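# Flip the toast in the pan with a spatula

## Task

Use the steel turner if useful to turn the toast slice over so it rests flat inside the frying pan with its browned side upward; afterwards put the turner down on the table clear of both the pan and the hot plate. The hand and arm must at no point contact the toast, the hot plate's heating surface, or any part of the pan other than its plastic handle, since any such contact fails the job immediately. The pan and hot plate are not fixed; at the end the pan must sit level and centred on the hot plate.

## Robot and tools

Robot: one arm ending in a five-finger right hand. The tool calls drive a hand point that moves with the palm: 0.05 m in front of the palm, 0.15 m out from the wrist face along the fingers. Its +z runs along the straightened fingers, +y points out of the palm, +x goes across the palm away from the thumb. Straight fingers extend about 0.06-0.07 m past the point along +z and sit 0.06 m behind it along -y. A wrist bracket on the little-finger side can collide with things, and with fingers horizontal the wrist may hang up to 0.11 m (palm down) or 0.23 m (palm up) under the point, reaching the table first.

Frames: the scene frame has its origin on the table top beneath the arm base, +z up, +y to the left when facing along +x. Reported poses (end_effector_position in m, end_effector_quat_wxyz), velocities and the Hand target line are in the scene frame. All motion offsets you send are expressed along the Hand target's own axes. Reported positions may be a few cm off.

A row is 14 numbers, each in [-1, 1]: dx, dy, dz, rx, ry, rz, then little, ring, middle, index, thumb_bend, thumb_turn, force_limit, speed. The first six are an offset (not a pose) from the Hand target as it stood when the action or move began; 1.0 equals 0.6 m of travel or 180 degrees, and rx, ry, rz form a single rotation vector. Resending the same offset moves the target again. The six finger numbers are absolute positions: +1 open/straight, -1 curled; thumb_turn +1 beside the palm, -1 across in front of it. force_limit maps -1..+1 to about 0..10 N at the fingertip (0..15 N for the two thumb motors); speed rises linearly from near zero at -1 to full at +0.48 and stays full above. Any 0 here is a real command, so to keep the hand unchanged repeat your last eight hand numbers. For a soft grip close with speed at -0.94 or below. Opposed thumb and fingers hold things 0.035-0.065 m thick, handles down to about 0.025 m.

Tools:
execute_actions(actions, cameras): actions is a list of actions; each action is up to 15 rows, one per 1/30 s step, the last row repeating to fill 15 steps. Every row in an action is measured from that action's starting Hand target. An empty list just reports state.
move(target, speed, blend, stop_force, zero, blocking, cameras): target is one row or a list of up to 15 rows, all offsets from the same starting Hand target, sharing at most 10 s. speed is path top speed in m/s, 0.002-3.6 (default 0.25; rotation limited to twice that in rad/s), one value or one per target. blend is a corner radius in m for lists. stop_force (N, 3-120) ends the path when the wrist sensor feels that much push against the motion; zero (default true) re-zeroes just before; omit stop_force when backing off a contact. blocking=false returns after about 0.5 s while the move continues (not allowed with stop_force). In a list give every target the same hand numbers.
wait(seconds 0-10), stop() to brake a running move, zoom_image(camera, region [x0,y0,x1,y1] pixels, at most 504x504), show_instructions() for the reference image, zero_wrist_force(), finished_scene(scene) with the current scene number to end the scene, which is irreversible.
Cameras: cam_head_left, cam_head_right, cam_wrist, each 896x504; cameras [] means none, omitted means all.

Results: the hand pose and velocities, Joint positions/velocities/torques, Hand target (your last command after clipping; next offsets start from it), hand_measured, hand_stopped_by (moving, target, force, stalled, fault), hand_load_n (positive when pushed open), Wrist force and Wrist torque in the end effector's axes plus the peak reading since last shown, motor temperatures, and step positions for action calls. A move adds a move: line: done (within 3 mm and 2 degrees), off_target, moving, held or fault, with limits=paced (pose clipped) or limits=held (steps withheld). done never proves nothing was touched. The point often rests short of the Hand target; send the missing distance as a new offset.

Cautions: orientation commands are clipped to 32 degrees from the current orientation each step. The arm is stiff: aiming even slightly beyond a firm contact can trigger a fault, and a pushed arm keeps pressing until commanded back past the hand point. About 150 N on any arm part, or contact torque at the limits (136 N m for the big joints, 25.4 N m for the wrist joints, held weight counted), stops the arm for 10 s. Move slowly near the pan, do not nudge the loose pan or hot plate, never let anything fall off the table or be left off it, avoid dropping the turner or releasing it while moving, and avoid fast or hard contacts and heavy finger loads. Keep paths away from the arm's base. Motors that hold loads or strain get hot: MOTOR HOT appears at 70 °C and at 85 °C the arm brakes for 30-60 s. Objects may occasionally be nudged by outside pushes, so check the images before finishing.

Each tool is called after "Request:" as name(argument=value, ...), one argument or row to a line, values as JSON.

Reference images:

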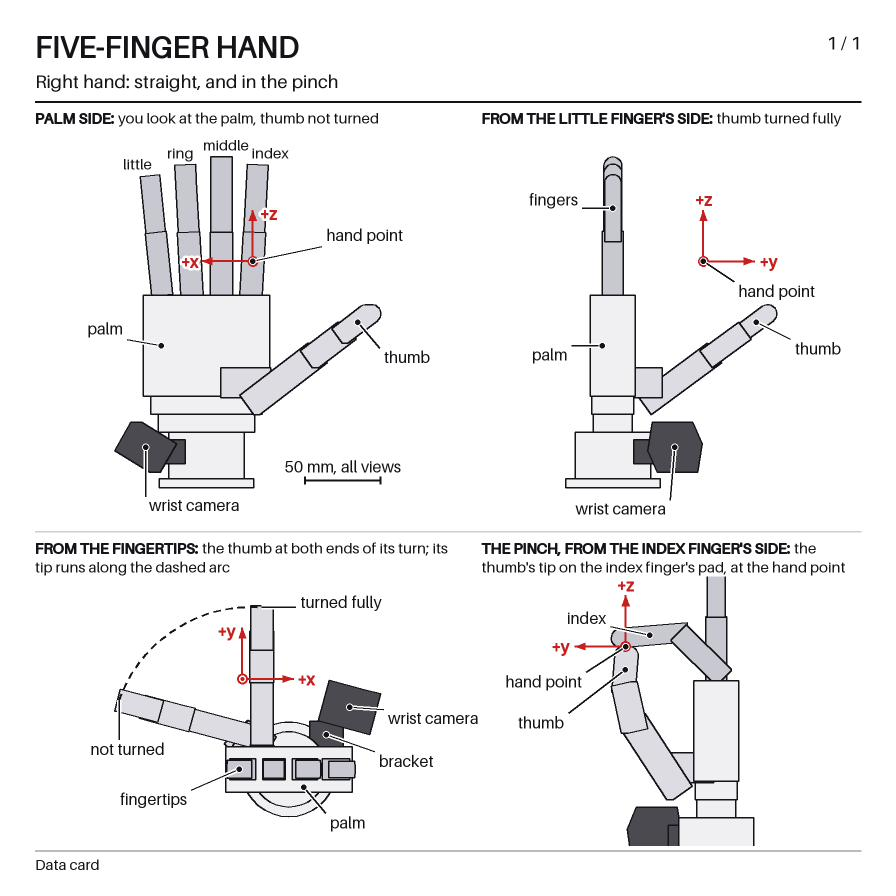

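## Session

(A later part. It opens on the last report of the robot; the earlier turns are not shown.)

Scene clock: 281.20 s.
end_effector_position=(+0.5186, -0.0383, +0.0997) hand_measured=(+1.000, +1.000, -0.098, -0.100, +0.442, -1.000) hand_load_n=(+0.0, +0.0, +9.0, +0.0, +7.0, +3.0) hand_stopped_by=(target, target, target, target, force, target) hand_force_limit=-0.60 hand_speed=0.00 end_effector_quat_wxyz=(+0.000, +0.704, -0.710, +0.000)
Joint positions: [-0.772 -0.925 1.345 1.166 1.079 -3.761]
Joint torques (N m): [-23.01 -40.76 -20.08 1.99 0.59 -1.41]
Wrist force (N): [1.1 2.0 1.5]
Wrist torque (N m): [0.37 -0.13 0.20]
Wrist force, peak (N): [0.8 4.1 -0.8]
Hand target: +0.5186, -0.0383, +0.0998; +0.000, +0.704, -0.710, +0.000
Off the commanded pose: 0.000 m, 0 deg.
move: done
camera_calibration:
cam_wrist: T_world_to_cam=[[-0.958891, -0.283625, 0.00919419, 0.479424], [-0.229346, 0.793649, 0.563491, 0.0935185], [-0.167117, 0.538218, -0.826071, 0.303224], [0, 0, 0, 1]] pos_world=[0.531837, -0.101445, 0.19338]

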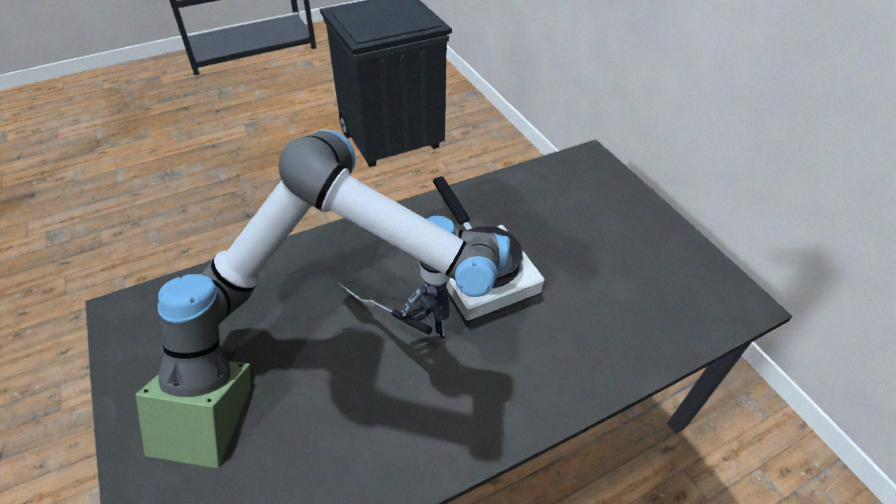

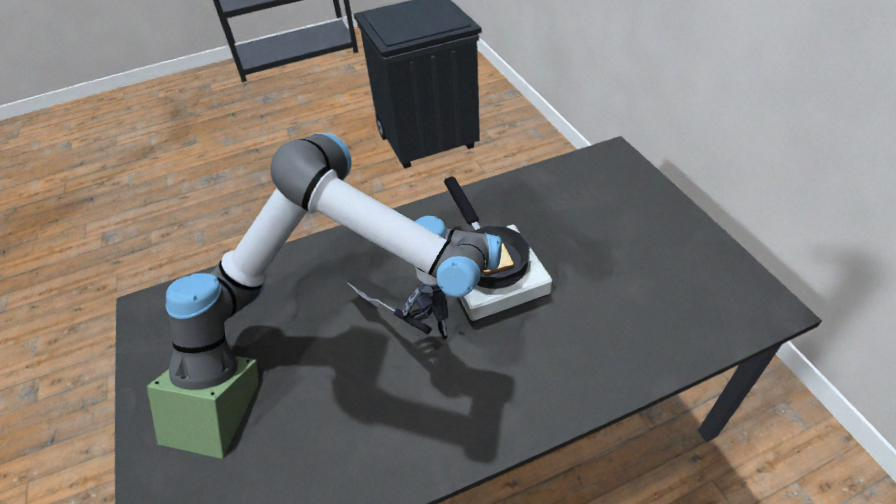

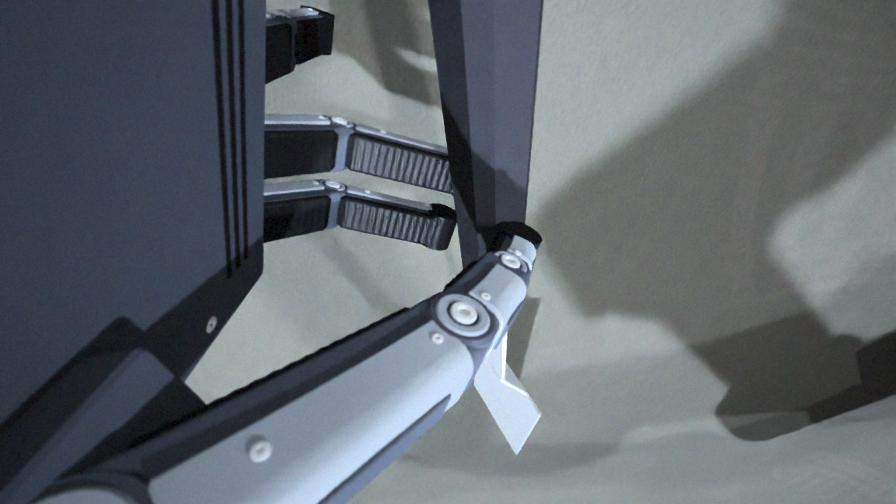

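Request:
move(
  target=[0, 0, 0, 0, 0, 0, -0.8, 1.0, -0.1, -0.1, 0.0, -1, -0.5, -0.5],
  speed=0.1,
)

Request:
zoom_image(
  camera="cam_head_left",
  region=[340, 240, 480, 380],
)

Scene clock: 290.60 s.
end_effector_position=(+0.5186, -0.0383, +0.0998) hand_measured=(-0.282, +1.000, -0.098, -0.100, +0.442, -1.000) hand_load_n=(+8.5, +0.0, +4.0, +0.0, +12.0, +2.5) hand_stopped_by=(force, target, target, target, force, target) hand_force_limit=-0.50 hand_speed=-0.50 end_effector_quat_wxyz=(+0.000, +0.704, -0.710, +0.000)
Joint positions: [-0.772 -0.925 1.344 1.166 1.079 -3.761]
Joint torques (N m): [-27.44 -35.75 -12.01 3.11 0.84 1.37]
Wrist force (N): [1.0 2.3 0.3]
Wrist torque (N m): [0.20 -0.40 0.14]
Wrist force, peak (N): [1.2 2.1 1.7]
Hand target: +0.5186, -0.0383, +0.0998; +0.000, +0.704, -0.710, +0.000
Off the commanded pose: 0.000 m, 0 deg.
move: done
camera_calibration:
cam_wrist: T_world_to_cam=[[-0.958916, -0.283539, 0.00928597, 0.479427], [-0.229248, 0.793757, 0.563378, 0.0934994], [-0.16711, 0.538104, -0.826147, 0.303224], [0, 0, 0, 1]] pos_world=[0.531837, -0.101446, 0.19338]

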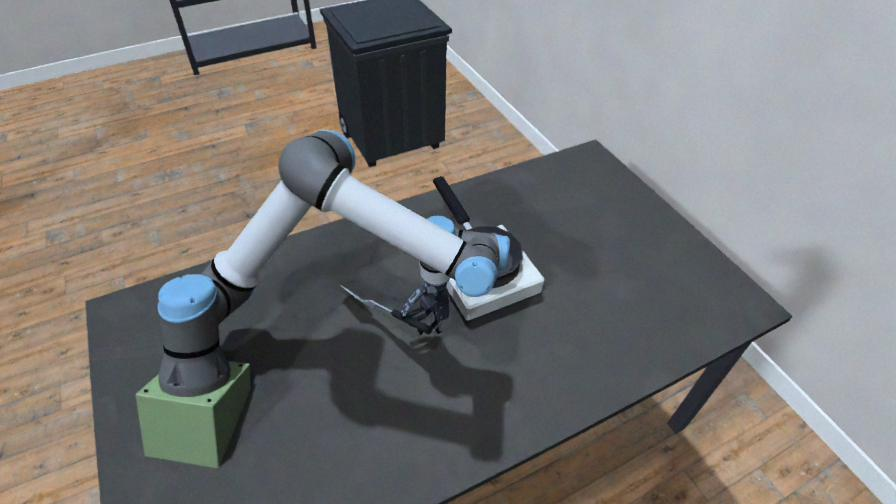

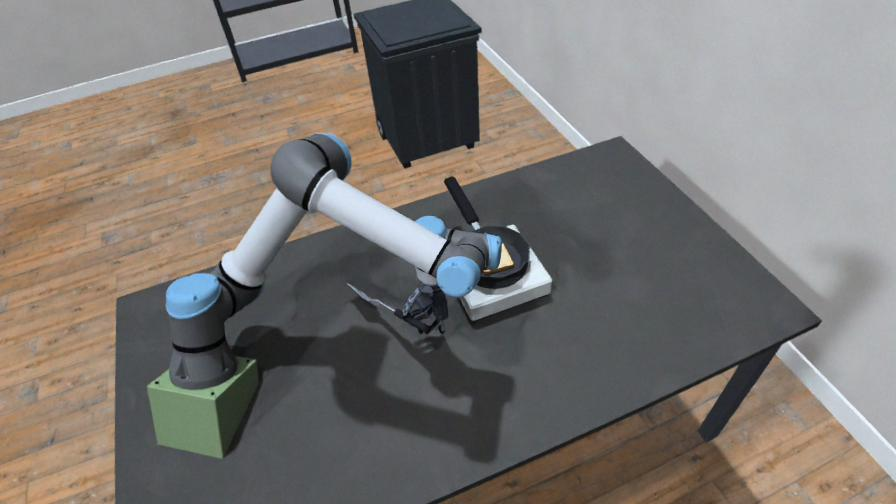

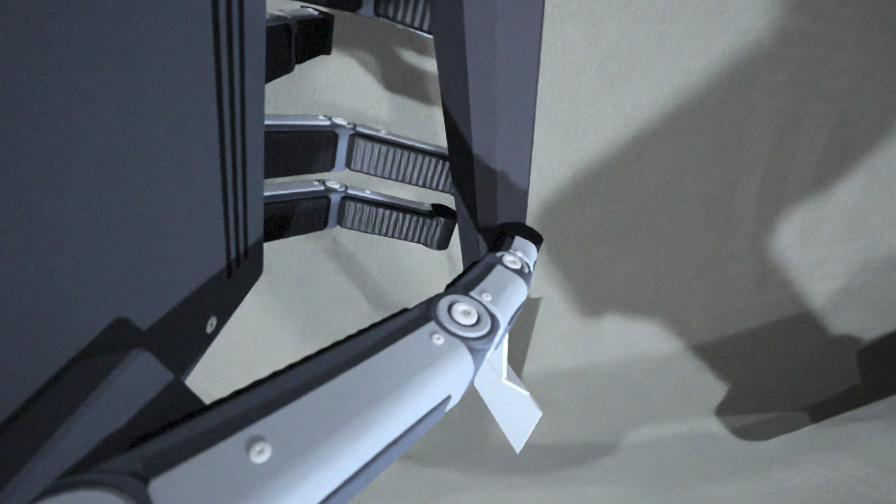

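Scaled by 3.600.

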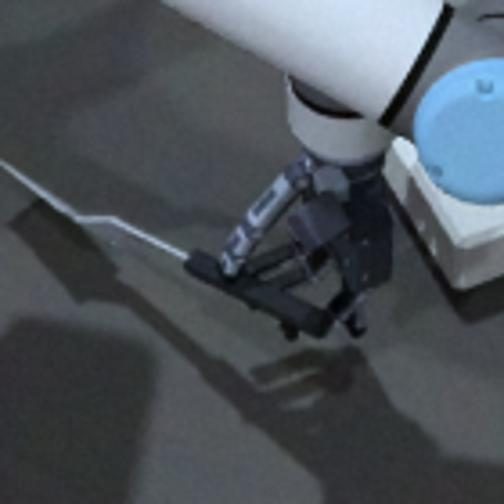

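Request:
move(
  target=[0, 0, 0, 0, 0, 0, -0.8, -0.8, -0.1, -0.1, 0.0, -1, -0.5, -0.5],
  speed=0.1,
  cameras=["cam_wrist"],
)

Request:
move(
  target=[0.0, 0.0, 0.0883, 0, 0, 0, -0.8, -0.8, -0.1, -0.1, 0.0, -1, -0.5, -0.5],
  speed=0.05,
  stop_force=3,
)

Request:
zoom_image(
  camera="cam_head_left",
  region=[320, 240, 460, 380],
)

Scene clock: 302.07 s.
end_effector_position=(+0.5186, -0.0383, +0.0998) hand_measured=(-0.284, -0.188, -0.100, -0.100, +0.442, -1.000) hand_load_n=(+2.5, +18.0, +1.0, +0.0, +16.0, +1.5) hand_stopped_by=(force, force, target, target, force, target) hand_force_limit=-0.50 hand_speed=-0.50 end_effector_quat_wxyz=(+0.000, +0.704, -0.710, +0.000)
Joint positions: [-0.772 -0.925 1.344 1.166 1.079 -3.761]
Joint torques (N m): [-25.72 -40.66 -8.7 0.23 -0.59 1.48]
Wrist force (N): [1.1 2.5 0.0]
Wrist torque (N m): [0.16 -0.46 0.10]
Wrist force, peak (N): [1.1 2.5 0.0]
Hand target: +0.5186, -0.0383, +0.0998; +0.000, +0.704, -0.710, +0.000
Off the commanded pose: 0.000 m, 0 deg.
move: done
camera_calibration:
cam_wrist: T_world_to_cam=[[-0.958916, -0.283539, 0.00928597, 0.479427], [-0.229248, 0.793757, 0.563378, 0.0934994], [-0.16711, 0.538104, -0.826147, 0.303224], [0, 0, 0, 1]] pos_world=[0.531837, -0.101446, 0.19338]
Images, in order (width x height): cam_wrist 896x504.

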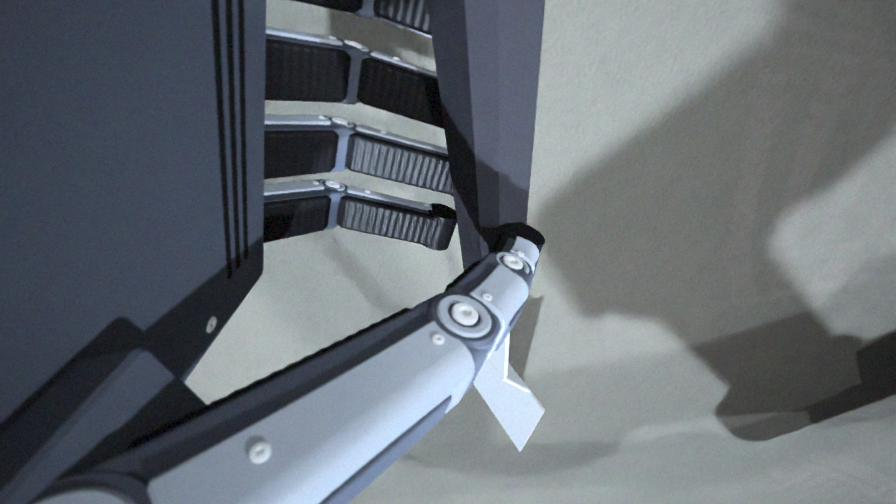

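Scene clock: 304.20 s.
end_effector_position=(+0.5187, -0.0383, +0.0468) hand_measured=(-0.282, -0.188, -0.100, -0.098, +0.444, -1.000) hand_load_n=(+4.0, +3.0, +0.0, +3.5, +13.5, +4.5) hand_stopped_by=(force, force, target, target, force, target) hand_force_limit=-0.50 hand_speed=-0.50 end_effector_quat_wxyz=(+0.000, +0.704, -0.710, +0.000)
Joint positions: [-0.723 -0.865 1.363 1.061 1.079 -3.706]
Joint torques (N m): [-28.15 -51.27 -20.94 4.51 1.79 -2.18]
Wrist force (N): [0.7 2.2 1.2]
Wrist torque (N m): [0.28 -0.24 0.16]
Wrist force, peak (N): [1.9 3.4 -2.8]
Hand target: +0.5187, -0.0383, +0.0468; +0.000, +0.704, -0.710, +0.000
Off the commanded pose: 0.000 m, 0 deg.
move: done
camera_calibration:
cam_wrist: T_world_to_cam=[[-0.958894, -0.283616, 0.00923317, 0.479907], [-0.22934, 0.79373, 0.563379, 0.123348], [-0.167112, 0.538103, -0.826147, 0.259522], [0, 0, 0, 1]] pos_world=[0.531837, -0.101446, 0.14048]

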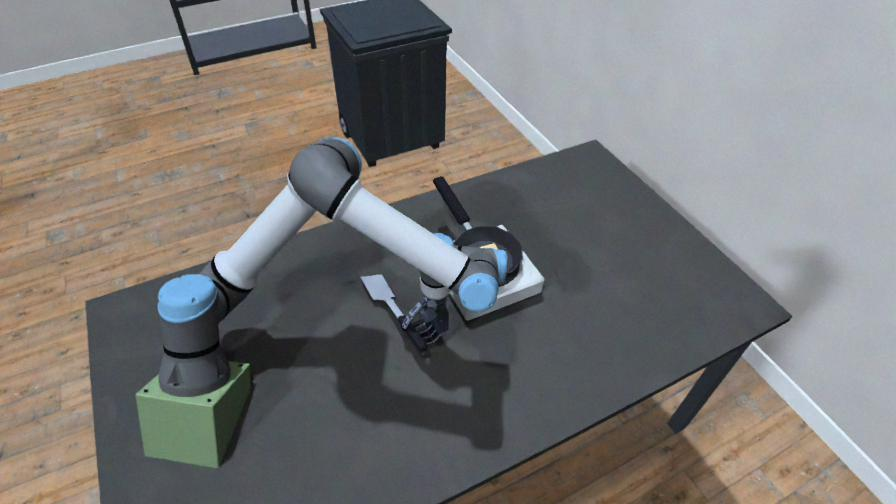

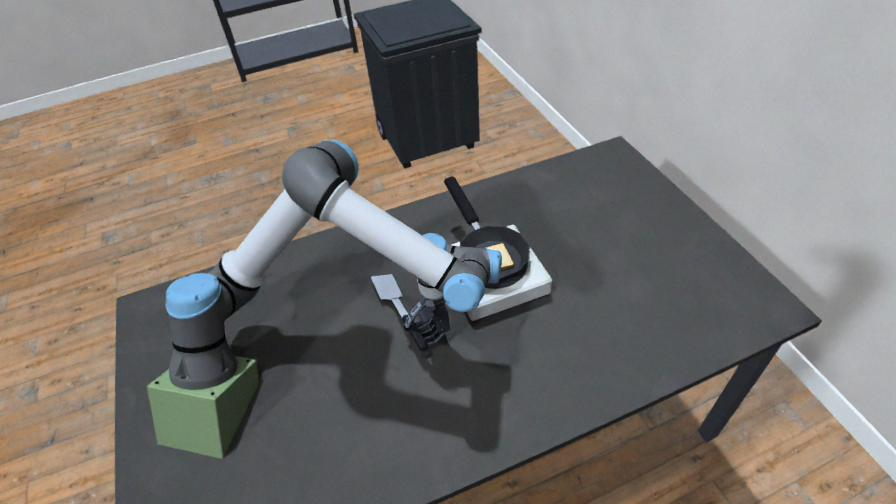

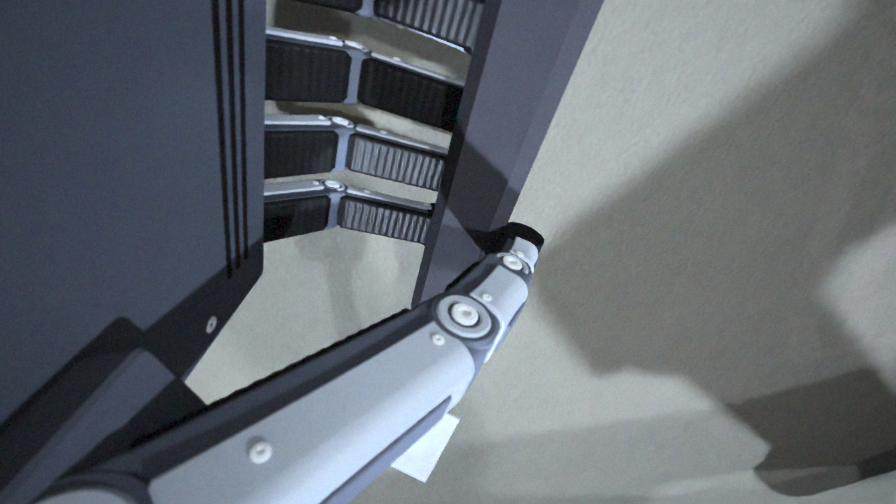

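Scaled by 3.600.

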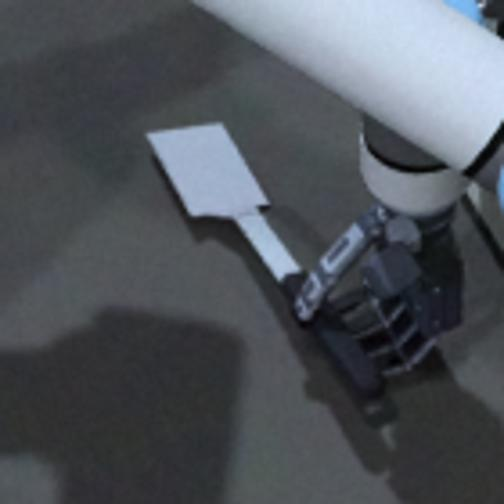

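Request:
zoom_image(
  camera="cam_wrist",
  region=[330, 0, 630, 330],
)

Request:
zoom_image(
  camera="cam_head_right",
  region=[360, 260, 460, 370],
)

Scaled by 1.527.

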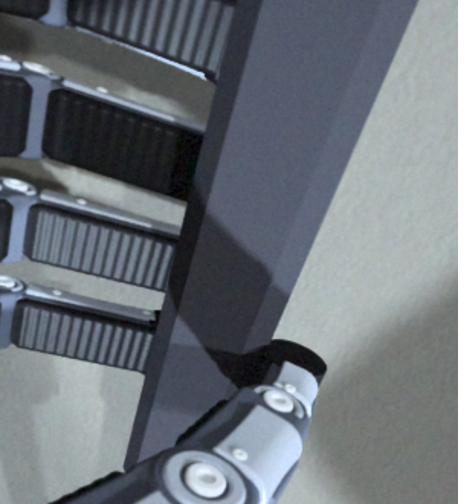

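Scaled by 4.582.

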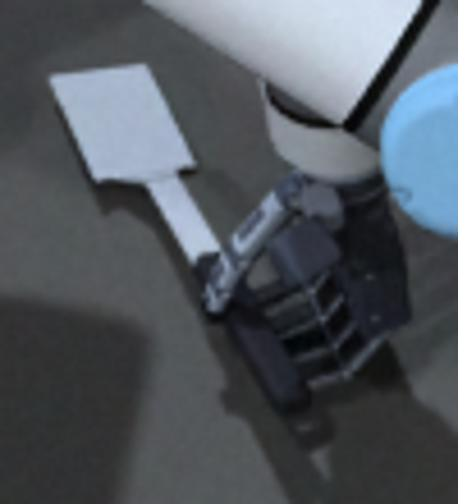

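Request:
move(
  target=[0.0, 0.0028, -0.0213, -0.1667, 0, 0, -0.8, -0.8, -0.1, -0.1, 0.0, -1, -0.5, -0.5],
  speed=0.12,
)

Request:
zoom_image(
  camera="cam_head_left",
  region=[340, 250, 470, 380],
)

Scene clock: 339.17 s.
end_effector_position=(+0.5170, -0.0383, +0.0595) hand_measured=(-0.284, -0.188, -0.100, -0.100, +0.440, -1.000) hand_load_n=(+0.0, +0.0, +1.0, +2.0, +2.5, +1.5) hand_stopped_by=(force, force, target, target, force, target) hand_force_limit=-0.50 hand_speed=-0.50 end_effector_quat_wxyz=(+0.182, +0.680, -0.686, -0.184)
Joint positions: [-0.599 -0.541 0.902 1.619 1.346 -3.739]
Joint torques (N m): [-31.35 -56.62 -16.23 2.19 0.34 2.29]
Wrist force (N): [0.5 0.0 1.2]
Wrist torque (N m): [0.20 0.00 0.02]
Wrist force, peak (N): [0.6 2.5 1.4]
Hand target: +0.5170, -0.0383, +0.0596; +0.182, +0.680, -0.686, -0.184
Off the commanded pose: 0.000 m, 0 deg.
move: done
camera_calibration:
cam_wrist: T_world_to_cam=[[-0.82599, -0.284822, 0.486433, 0.381114], [0.0838987, 0.79122, 0.605749, -0.0487664], [-0.557406, 0.541154, -0.629644, 0.459872], [0, 0, 0, 1]] pos_world=[0.575223, -0.101727, 0.133709]

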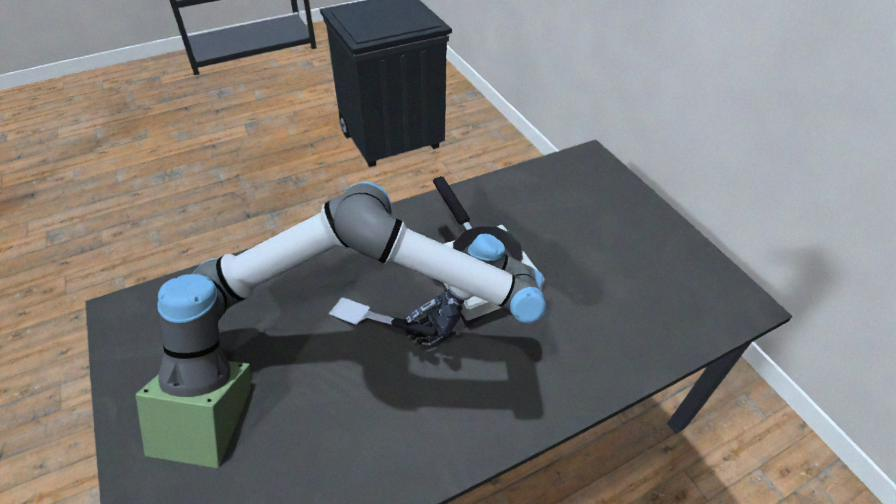

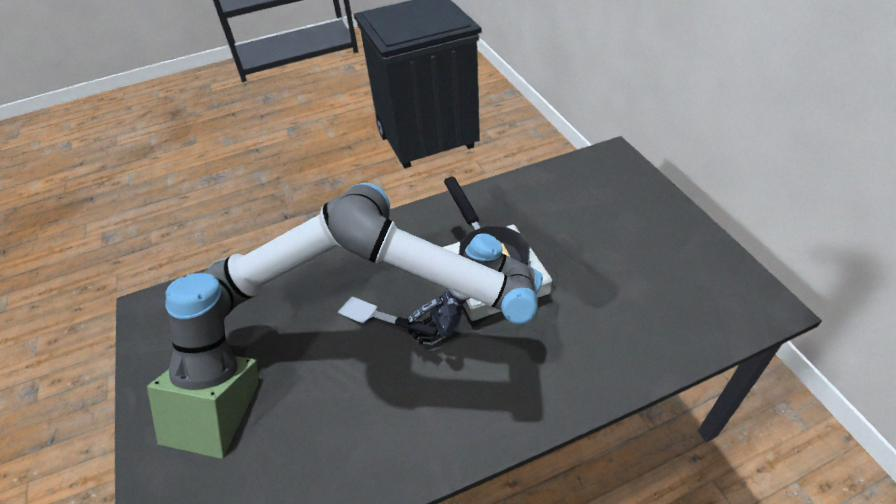

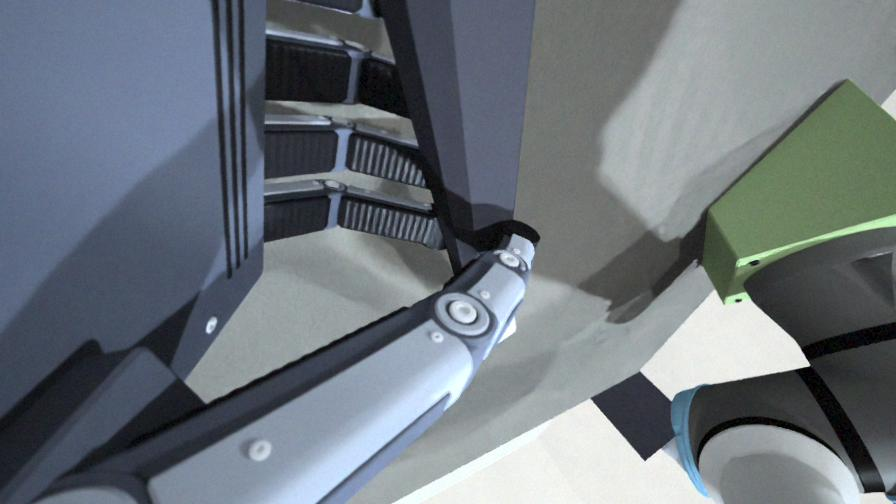

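Scaled by 3.877.

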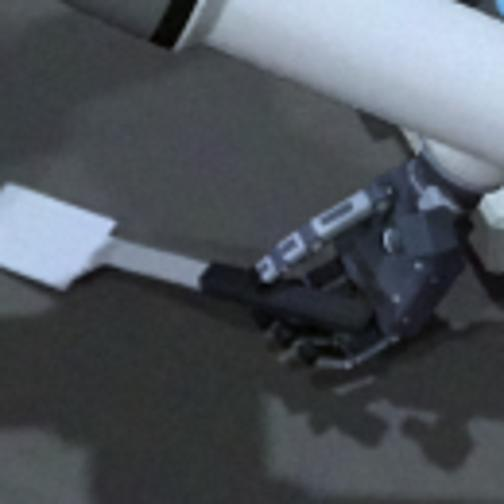

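Request:
move(
  target=[0, 0, 0, 0, 0, 0, -0.8, -0.8, -0.1, -0.1, 0.75, -1, -0.5, -0.6],
  speed=0.1,
)

Request:
zoom_image(
  camera="cam_head_left",
  region=[320, 260, 460, 380],
)

Scene clock: 344.87 s.
end_effector_position=(+0.5170, -0.0383, +0.0596) hand_measured=(-0.284, -0.188, -0.100, -0.100, +0.750, -1.000) hand_load_n=(+0.0, +0.0, +0.0, +1.5, +0.0, +0.0) hand_stopped_by=(force, force, target, target, target, target) hand_force_limit=-0.50 hand_speed=-0.60 end_effector_quat_wxyz=(+0.182, +0.680, -0.686, -0.184)
Joint positions: [-0.599 -0.541 0.902 1.619 1.346 -3.739]
Joint torques (N m): [-30.79 -61.33 -11.81 3.85 1.86 2.07]
Wrist force (N): [0.4 0.4 1.0]
Wrist torque (N m): [0.21 -0.01 0.00]
Wrist force, peak (N): [0.3 0.2 1.6]
Hand target: +0.5170, -0.0383, +0.0596; +0.182, +0.680, -0.686, -0.184
Off the commanded pose: 0.000 m, 0 deg.
move: done
camera_calibration:
cam_wrist: T_world_to_cam=[[-0.826026, -0.284673, 0.486458, 0.381069], [0.0840104, 0.791253, 0.60569, -0.0488012], [-0.557335, 0.541184, -0.62968, 0.459956], [0, 0, 0, 1]] pos_world=[0.575222, -0.101827, 0.13381]

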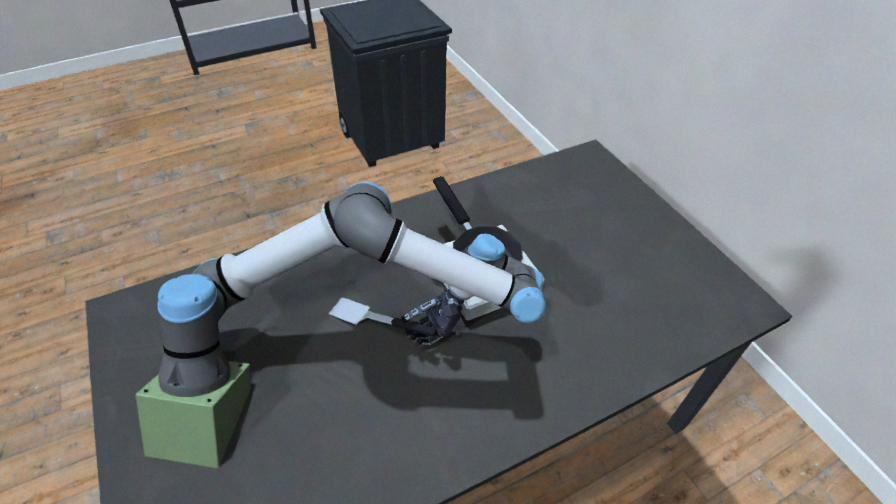

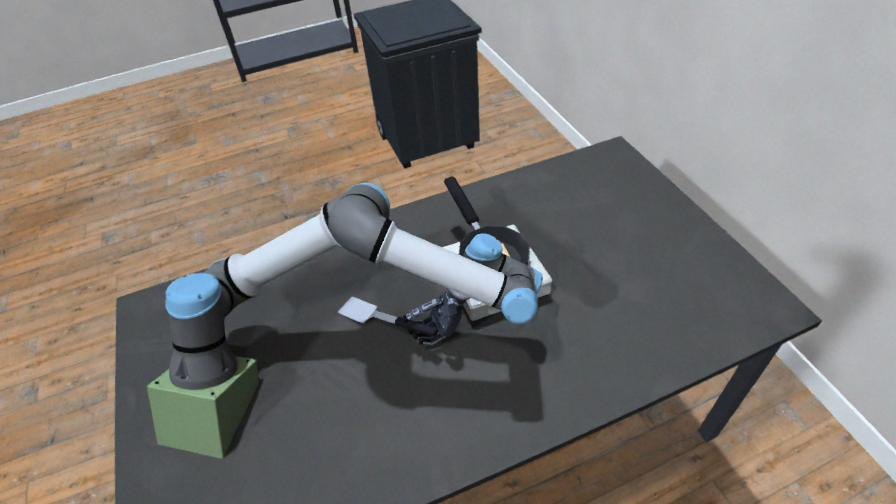

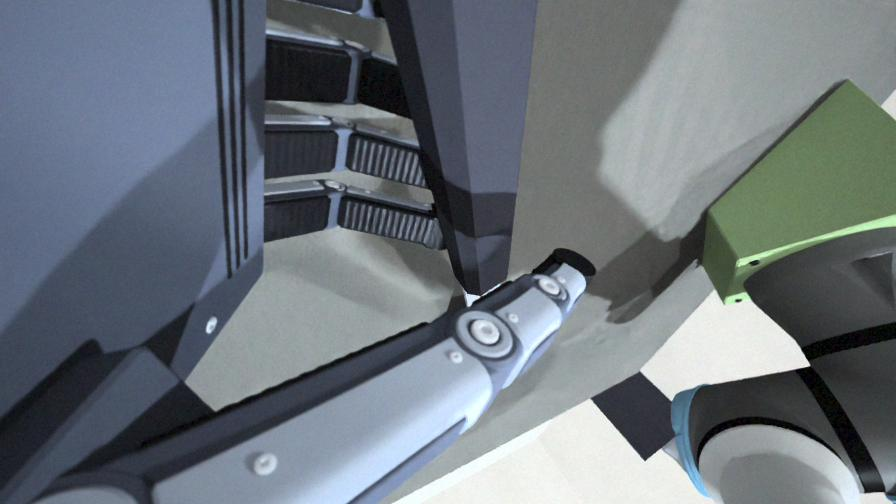

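Scaled by 3.600.

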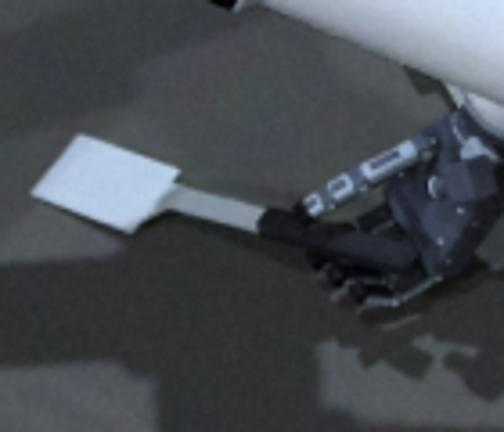

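Request:
move(
  target=[0.0232, 0.0572, 0.0070, 0.0242, 0.1664, -0.1492, -0.8, -0.8, -0.1, -0.1, 0.75, -1, -0.5, -0.6],
  speed=0.1,
)

Request:
zoom_image(
  camera="cam_head_left",
  region=[320, 260, 460, 380],
)

Scene clock: 369.87 s.
end_effector_position=(+0.4851, -0.0519, +0.0731) hand_measured=(-0.284, -0.188, -0.100, -0.100, +0.750, -1.000) hand_load_n=(+0.0, +0.0, +0.0, +0.5, -0.5, +0.0) hand_stopped_by=(force, force, target, target, target, target) hand_force_limit=-0.50 hand_speed=-0.60 end_effector_quat_wxyz=(+0.279, +0.850, -0.447, -0.014)
Joint positions: [-0.456 -0.872 1.284 1.149 1.651 -4.044]
Joint torques (N m): [-26.03 -32.76 -19.86 4.79 -0.27 2.2]
Wrist force (N): [-0.2 0.6 0.6]
Wrist torque (N m): [0.12 0.04 0.07]
Wrist force, peak (N): [0.3 -0.1 2.3]
Hand target: +0.4851, -0.0520, +0.0731; +0.279, +0.850, -0.447, -0.014
Off the commanded pose: 0.000 m, 0 deg.
move: done
camera_calibration:
cam_wrist: T_world_to_cam=[[-0.542572, -0.643862, 0.539497, 0.184184], [-0.497154, 0.763823, 0.411597, 0.251137], [-0.677092, -0.0448914, -0.734528, 0.493396], [0, 0, 0, 1]] pos_world=[0.558862, -0.0510862, 0.159679]

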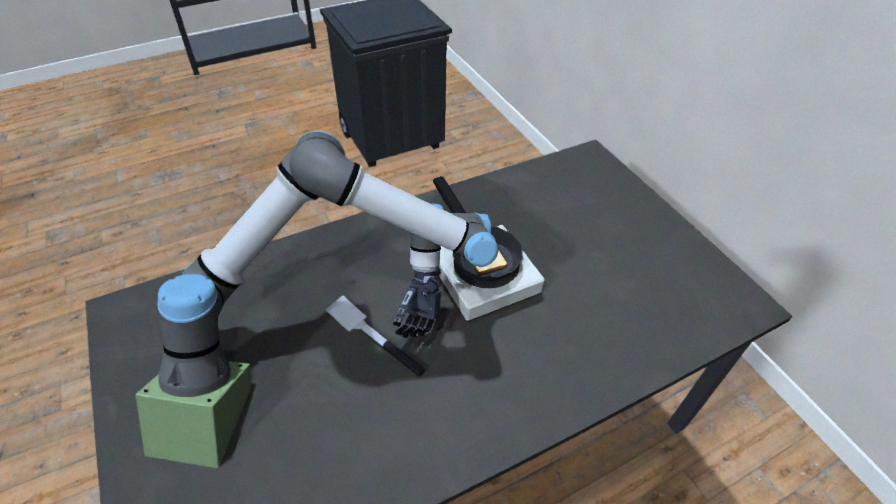

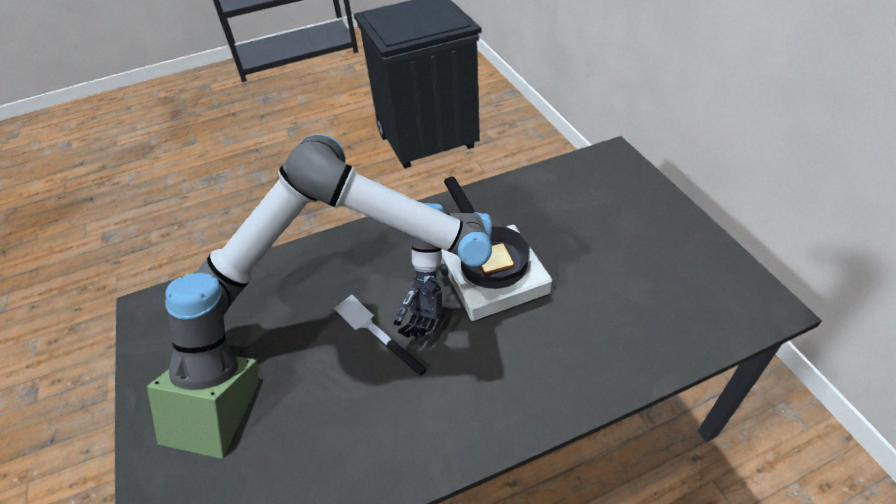

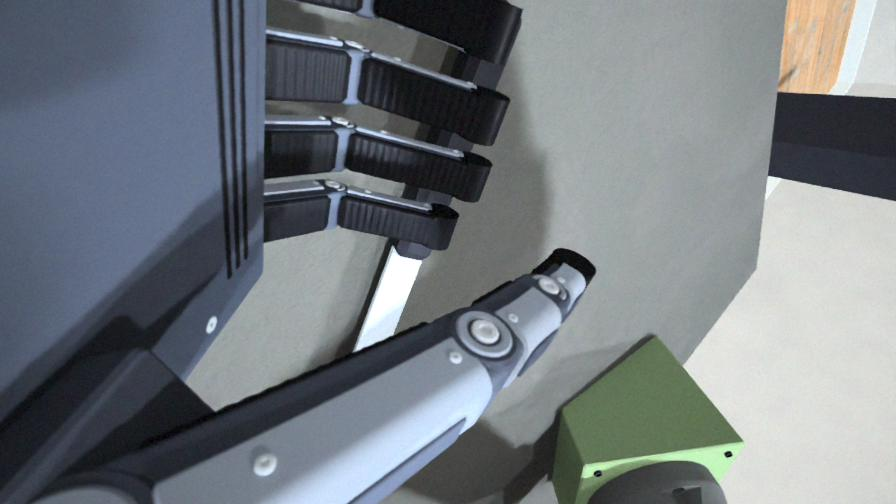

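Scaled by 3.600.

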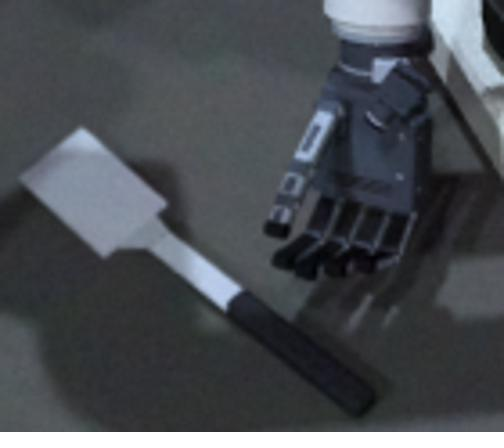

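Request:
move(
  target=[
    [0.03, 0.065, -0.1125, 0, 0, 0, 0.2, 0.2, 0.2, 0.2, 0.46, -1, 0.0, 0.0],
    [0.0205, 0.1027, -0.0477, 0.4848, -0.0525, 0.1106, 0.2, 0.2, 0.2, 0.2, 0.46, -1, 0.0, 0.0],
  ],
  speed=[0.15, 0.3],
  blend=0.02,
)

Scene clock: 395.43 s.
end_effector_position=(+0.4539, -0.0755, +0.1299) hand_measured=(+0.200, +0.200, +0.200, +0.200, +0.460, -1.000) hand_load_n=(+0.0, +0.0, +0.0, +0.0, +0.0, +0.0) hand_stopped_by=(target, target, target, target, target, target) hand_force_limit=0.00 hand_speed=0.00 end_effector_quat_wxyz=(-0.416, +0.721, -0.480, +0.277)
Joint positions: [-1.362 -0.869 2.148 1.182 0.157 -5.345]
Joint torques (N m): [-22.51 -30.64 -14.42 -1.16 -2.27 2.27]
Wrist force (N): [0.1 3.8 -0.5]
Wrist torque (N m): [0.60 0.11 0.17]
Wrist force, peak (N): [0.2 4.1 -0.3]
Hand target: +0.4539, -0.0756, +0.1300; -0.416, +0.721, -0.480, +0.277
Off the commanded pose: 0.000 m, 0 deg.
move: done
camera_calibration:
cam_wrist: T_world_to_cam=[[-0.336813, -0.456033, -0.823766, 0.21936], [-0.864187, 0.497063, 0.078168, 0.420015], [0.373816, 0.738216, -0.561515, 0.0726135], [0, 0, 0, 1]] pos_world=[0.40971, -0.162342, 0.188643]

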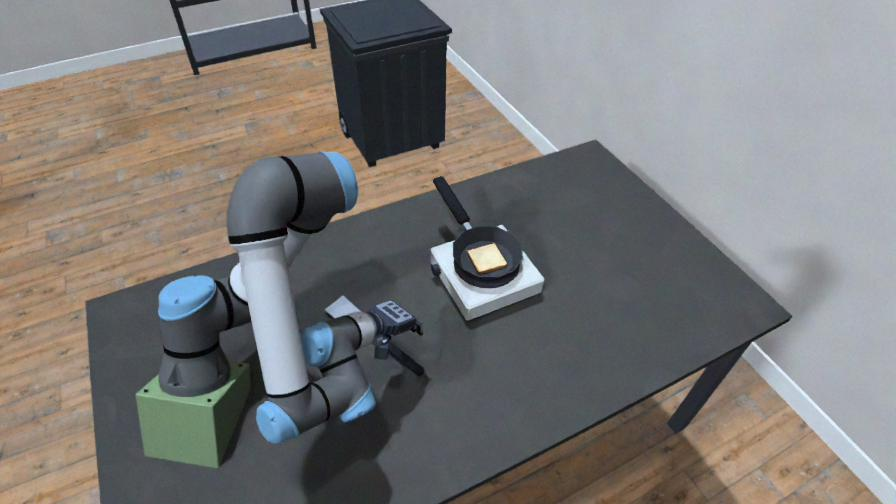

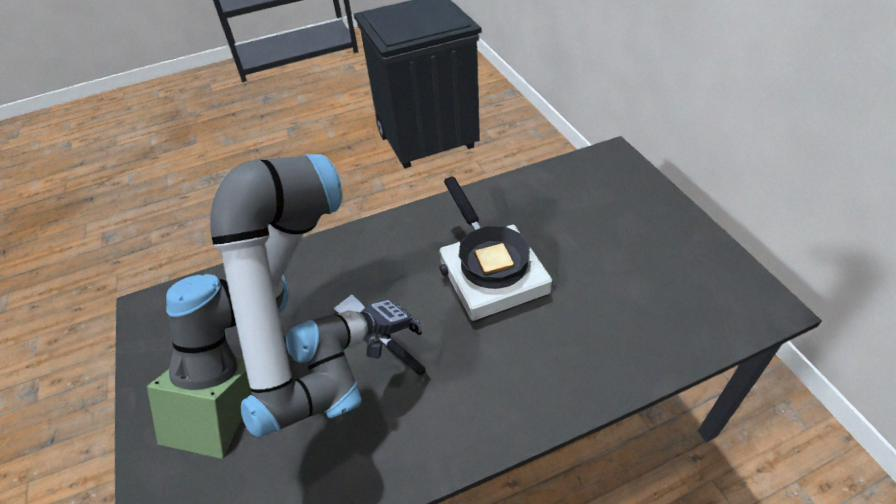

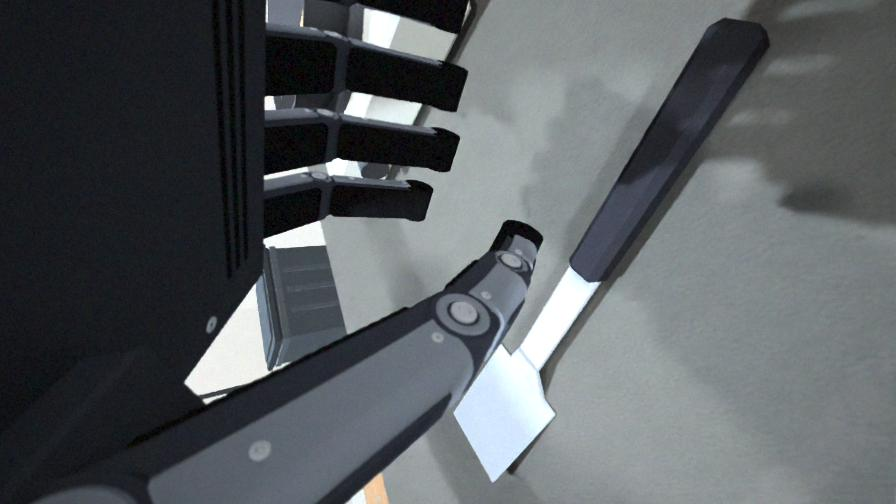

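Request:
move(
  target=[-0.0123, 0.1079, 0.0463, 0.0667, -0.0022, -0.0013, 0.2, 0.2, 0.2, 0.2, 0.1, -1, 0.0, 0.0],
  speed=0.15,
  cameras=["cam_wrist"],
)

Scene clock: 416.07 s.
end_effector_position=(+0.4431, -0.0721, +0.0601) hand_measured=(+0.200, +0.200, +0.200, +0.200, +0.100, -1.000) hand_load_n=(+0.0, +0.0, +0.0, +0.0, +0.0, +0.0) hand_stopped_by=(target, target, target, target, target, target) hand_force_limit=0.00 hand_speed=0.00 end_effector_quat_wxyz=(-0.459, +0.695, -0.462, +0.304)
Joint positions: [-1.33 -0.543 2.353 1.595 0.065 -6.284]
Joint torques (N m): [-12.62 -39.84 5.73 1.88 -1.14 2.09]
Wrist force (N): [0.2 3.4 -1.8]
Wrist torque (N m): [0.53 0.12 0.09]
Wrist force, peak (N): [0.1 4.7 -1.5]
Hand target: +0.4434, -0.0720, +0.0600; -0.490, +0.675, -0.445, +0.324
Off the commanded pose: 0.000 m, 5 deg.
joint sent to its limit — joint 6 (wrist 3), lower limit. The joint targets are off in orientation, not in position.
move: off_target
camera_calibration:
cam_wrist: T_world_to_cam=[[-0.24354, -0.415653, -0.876311, 0.12451], [-0.869944, 0.493088, 0.00788807, 0.420961], [0.42882, 0.764262, -0.481682, 0.00757939], [0, 0, 0, 1]] pos_world=[0.393285, -0.16161, 0.10944]
Images, in order (width x height): cam_wrist 896x504.

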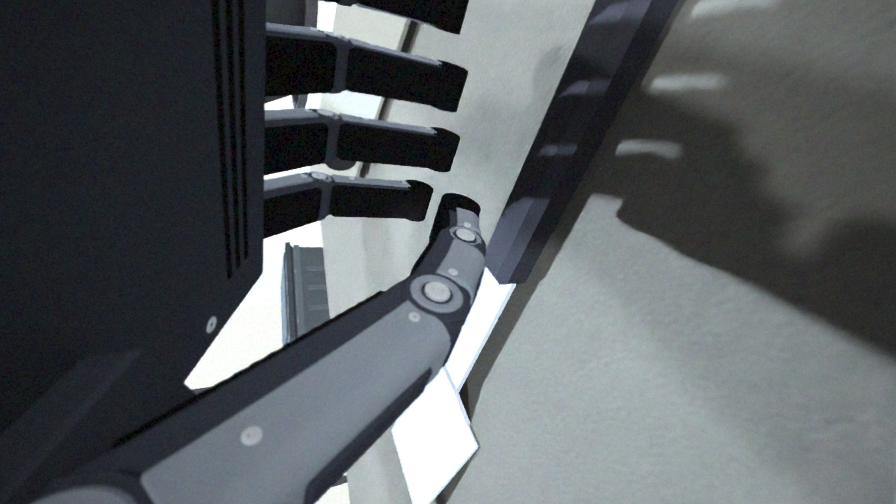

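Request:
move(
  target=[
    [0.0, -0.0004, 0.0011, -0.0667, 0, 0, 0.2, 0.2, 0.2, 0.2, 0.1, -1, 0.0, 0.0],
    [-0.0002, 0.0575, 0.0200, -0.0667, 0, 0, 0.2, 0.2, 0.2, 0.2, 0.1, -1, 0.0, 0.0],
  ],
  speed=[0.1, 0.03],
  stop_force=4,
)

Request:
zoom_image(
  camera="cam_wrist",
  region=[250, 0, 700, 400],
)

Scene clock: 432.03 s.
end_effector_position=(+0.4441, -0.0716, +0.0235) hand_measured=(+0.200, +0.200, +0.200, +0.200, +0.100, -1.000) hand_load_n=(+0.0, +0.0, +0.0, +0.0, +0.5, +0.0) hand_stopped_by=(target, target, target, target, target, target) hand_force_limit=0.00 hand_speed=0.00 end_effector_quat_wxyz=(-0.417, +0.723, -0.477, +0.276)
Joint positions: [-1.249 -0.768 2.083 0.413 0.098 -4.612]
Joint torques (N m): [-10.86 -38.69 0.13 -0.33 0.34 2.25]
Wrist force (N): [0.3 3.2 -0.9]
Wrist torque (N m): [0.46 0.07 0.16]
Wrist force, peak (N): [0.2 3.9 -1.7]
Hand target: +0.4441, -0.0716, +0.0235; -0.417, +0.723, -0.477, +0.276
Off the commanded pose: 0.000 m, 0 deg.
move: done
camera_calibration:
cam_wrist: T_world_to_cam=[[-0.332759, -0.45979, -0.823325, 0.128055], [-0.868186, 0.490209, 0.0771309, 0.419268], [0.368137, 0.740465, -0.562304, 0.0162813], [0, 0, 0, 1]] pos_world=[0.40062, -0.158707, 0.0822472]

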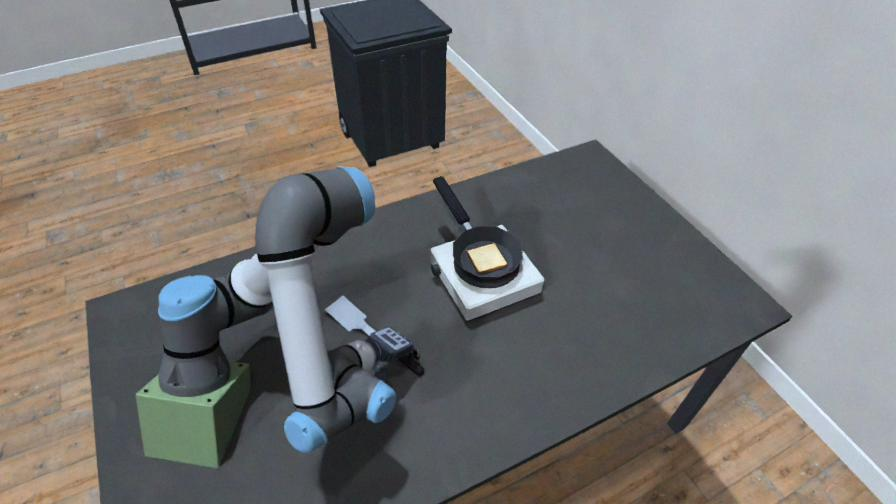

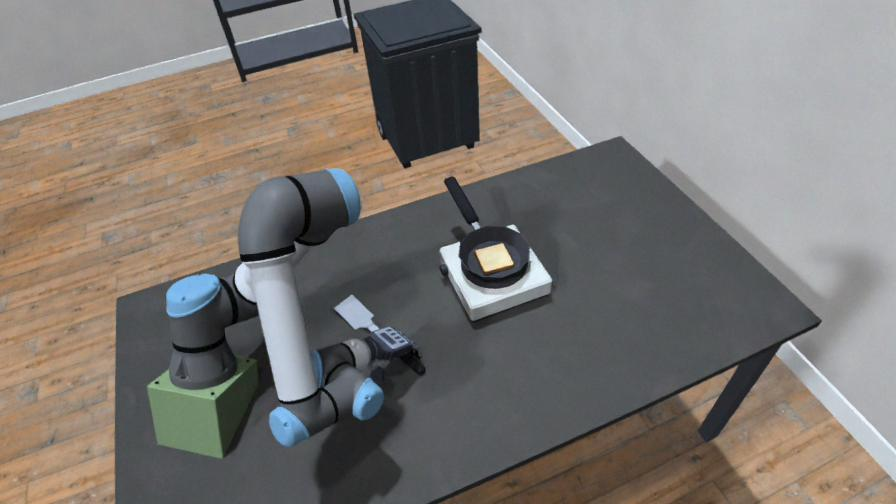

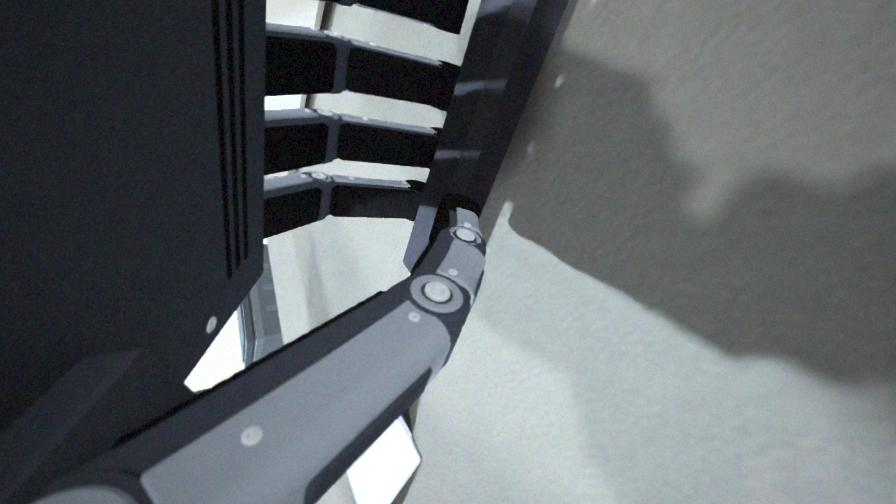

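Scaled by 1.120.

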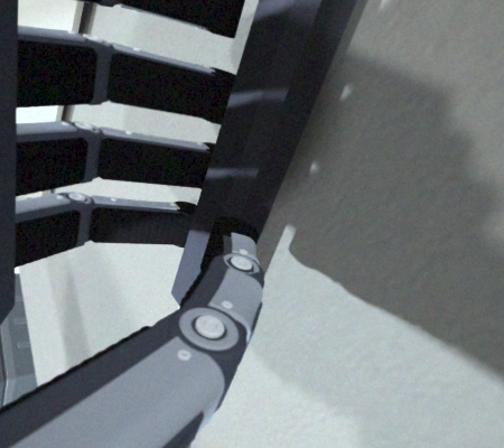

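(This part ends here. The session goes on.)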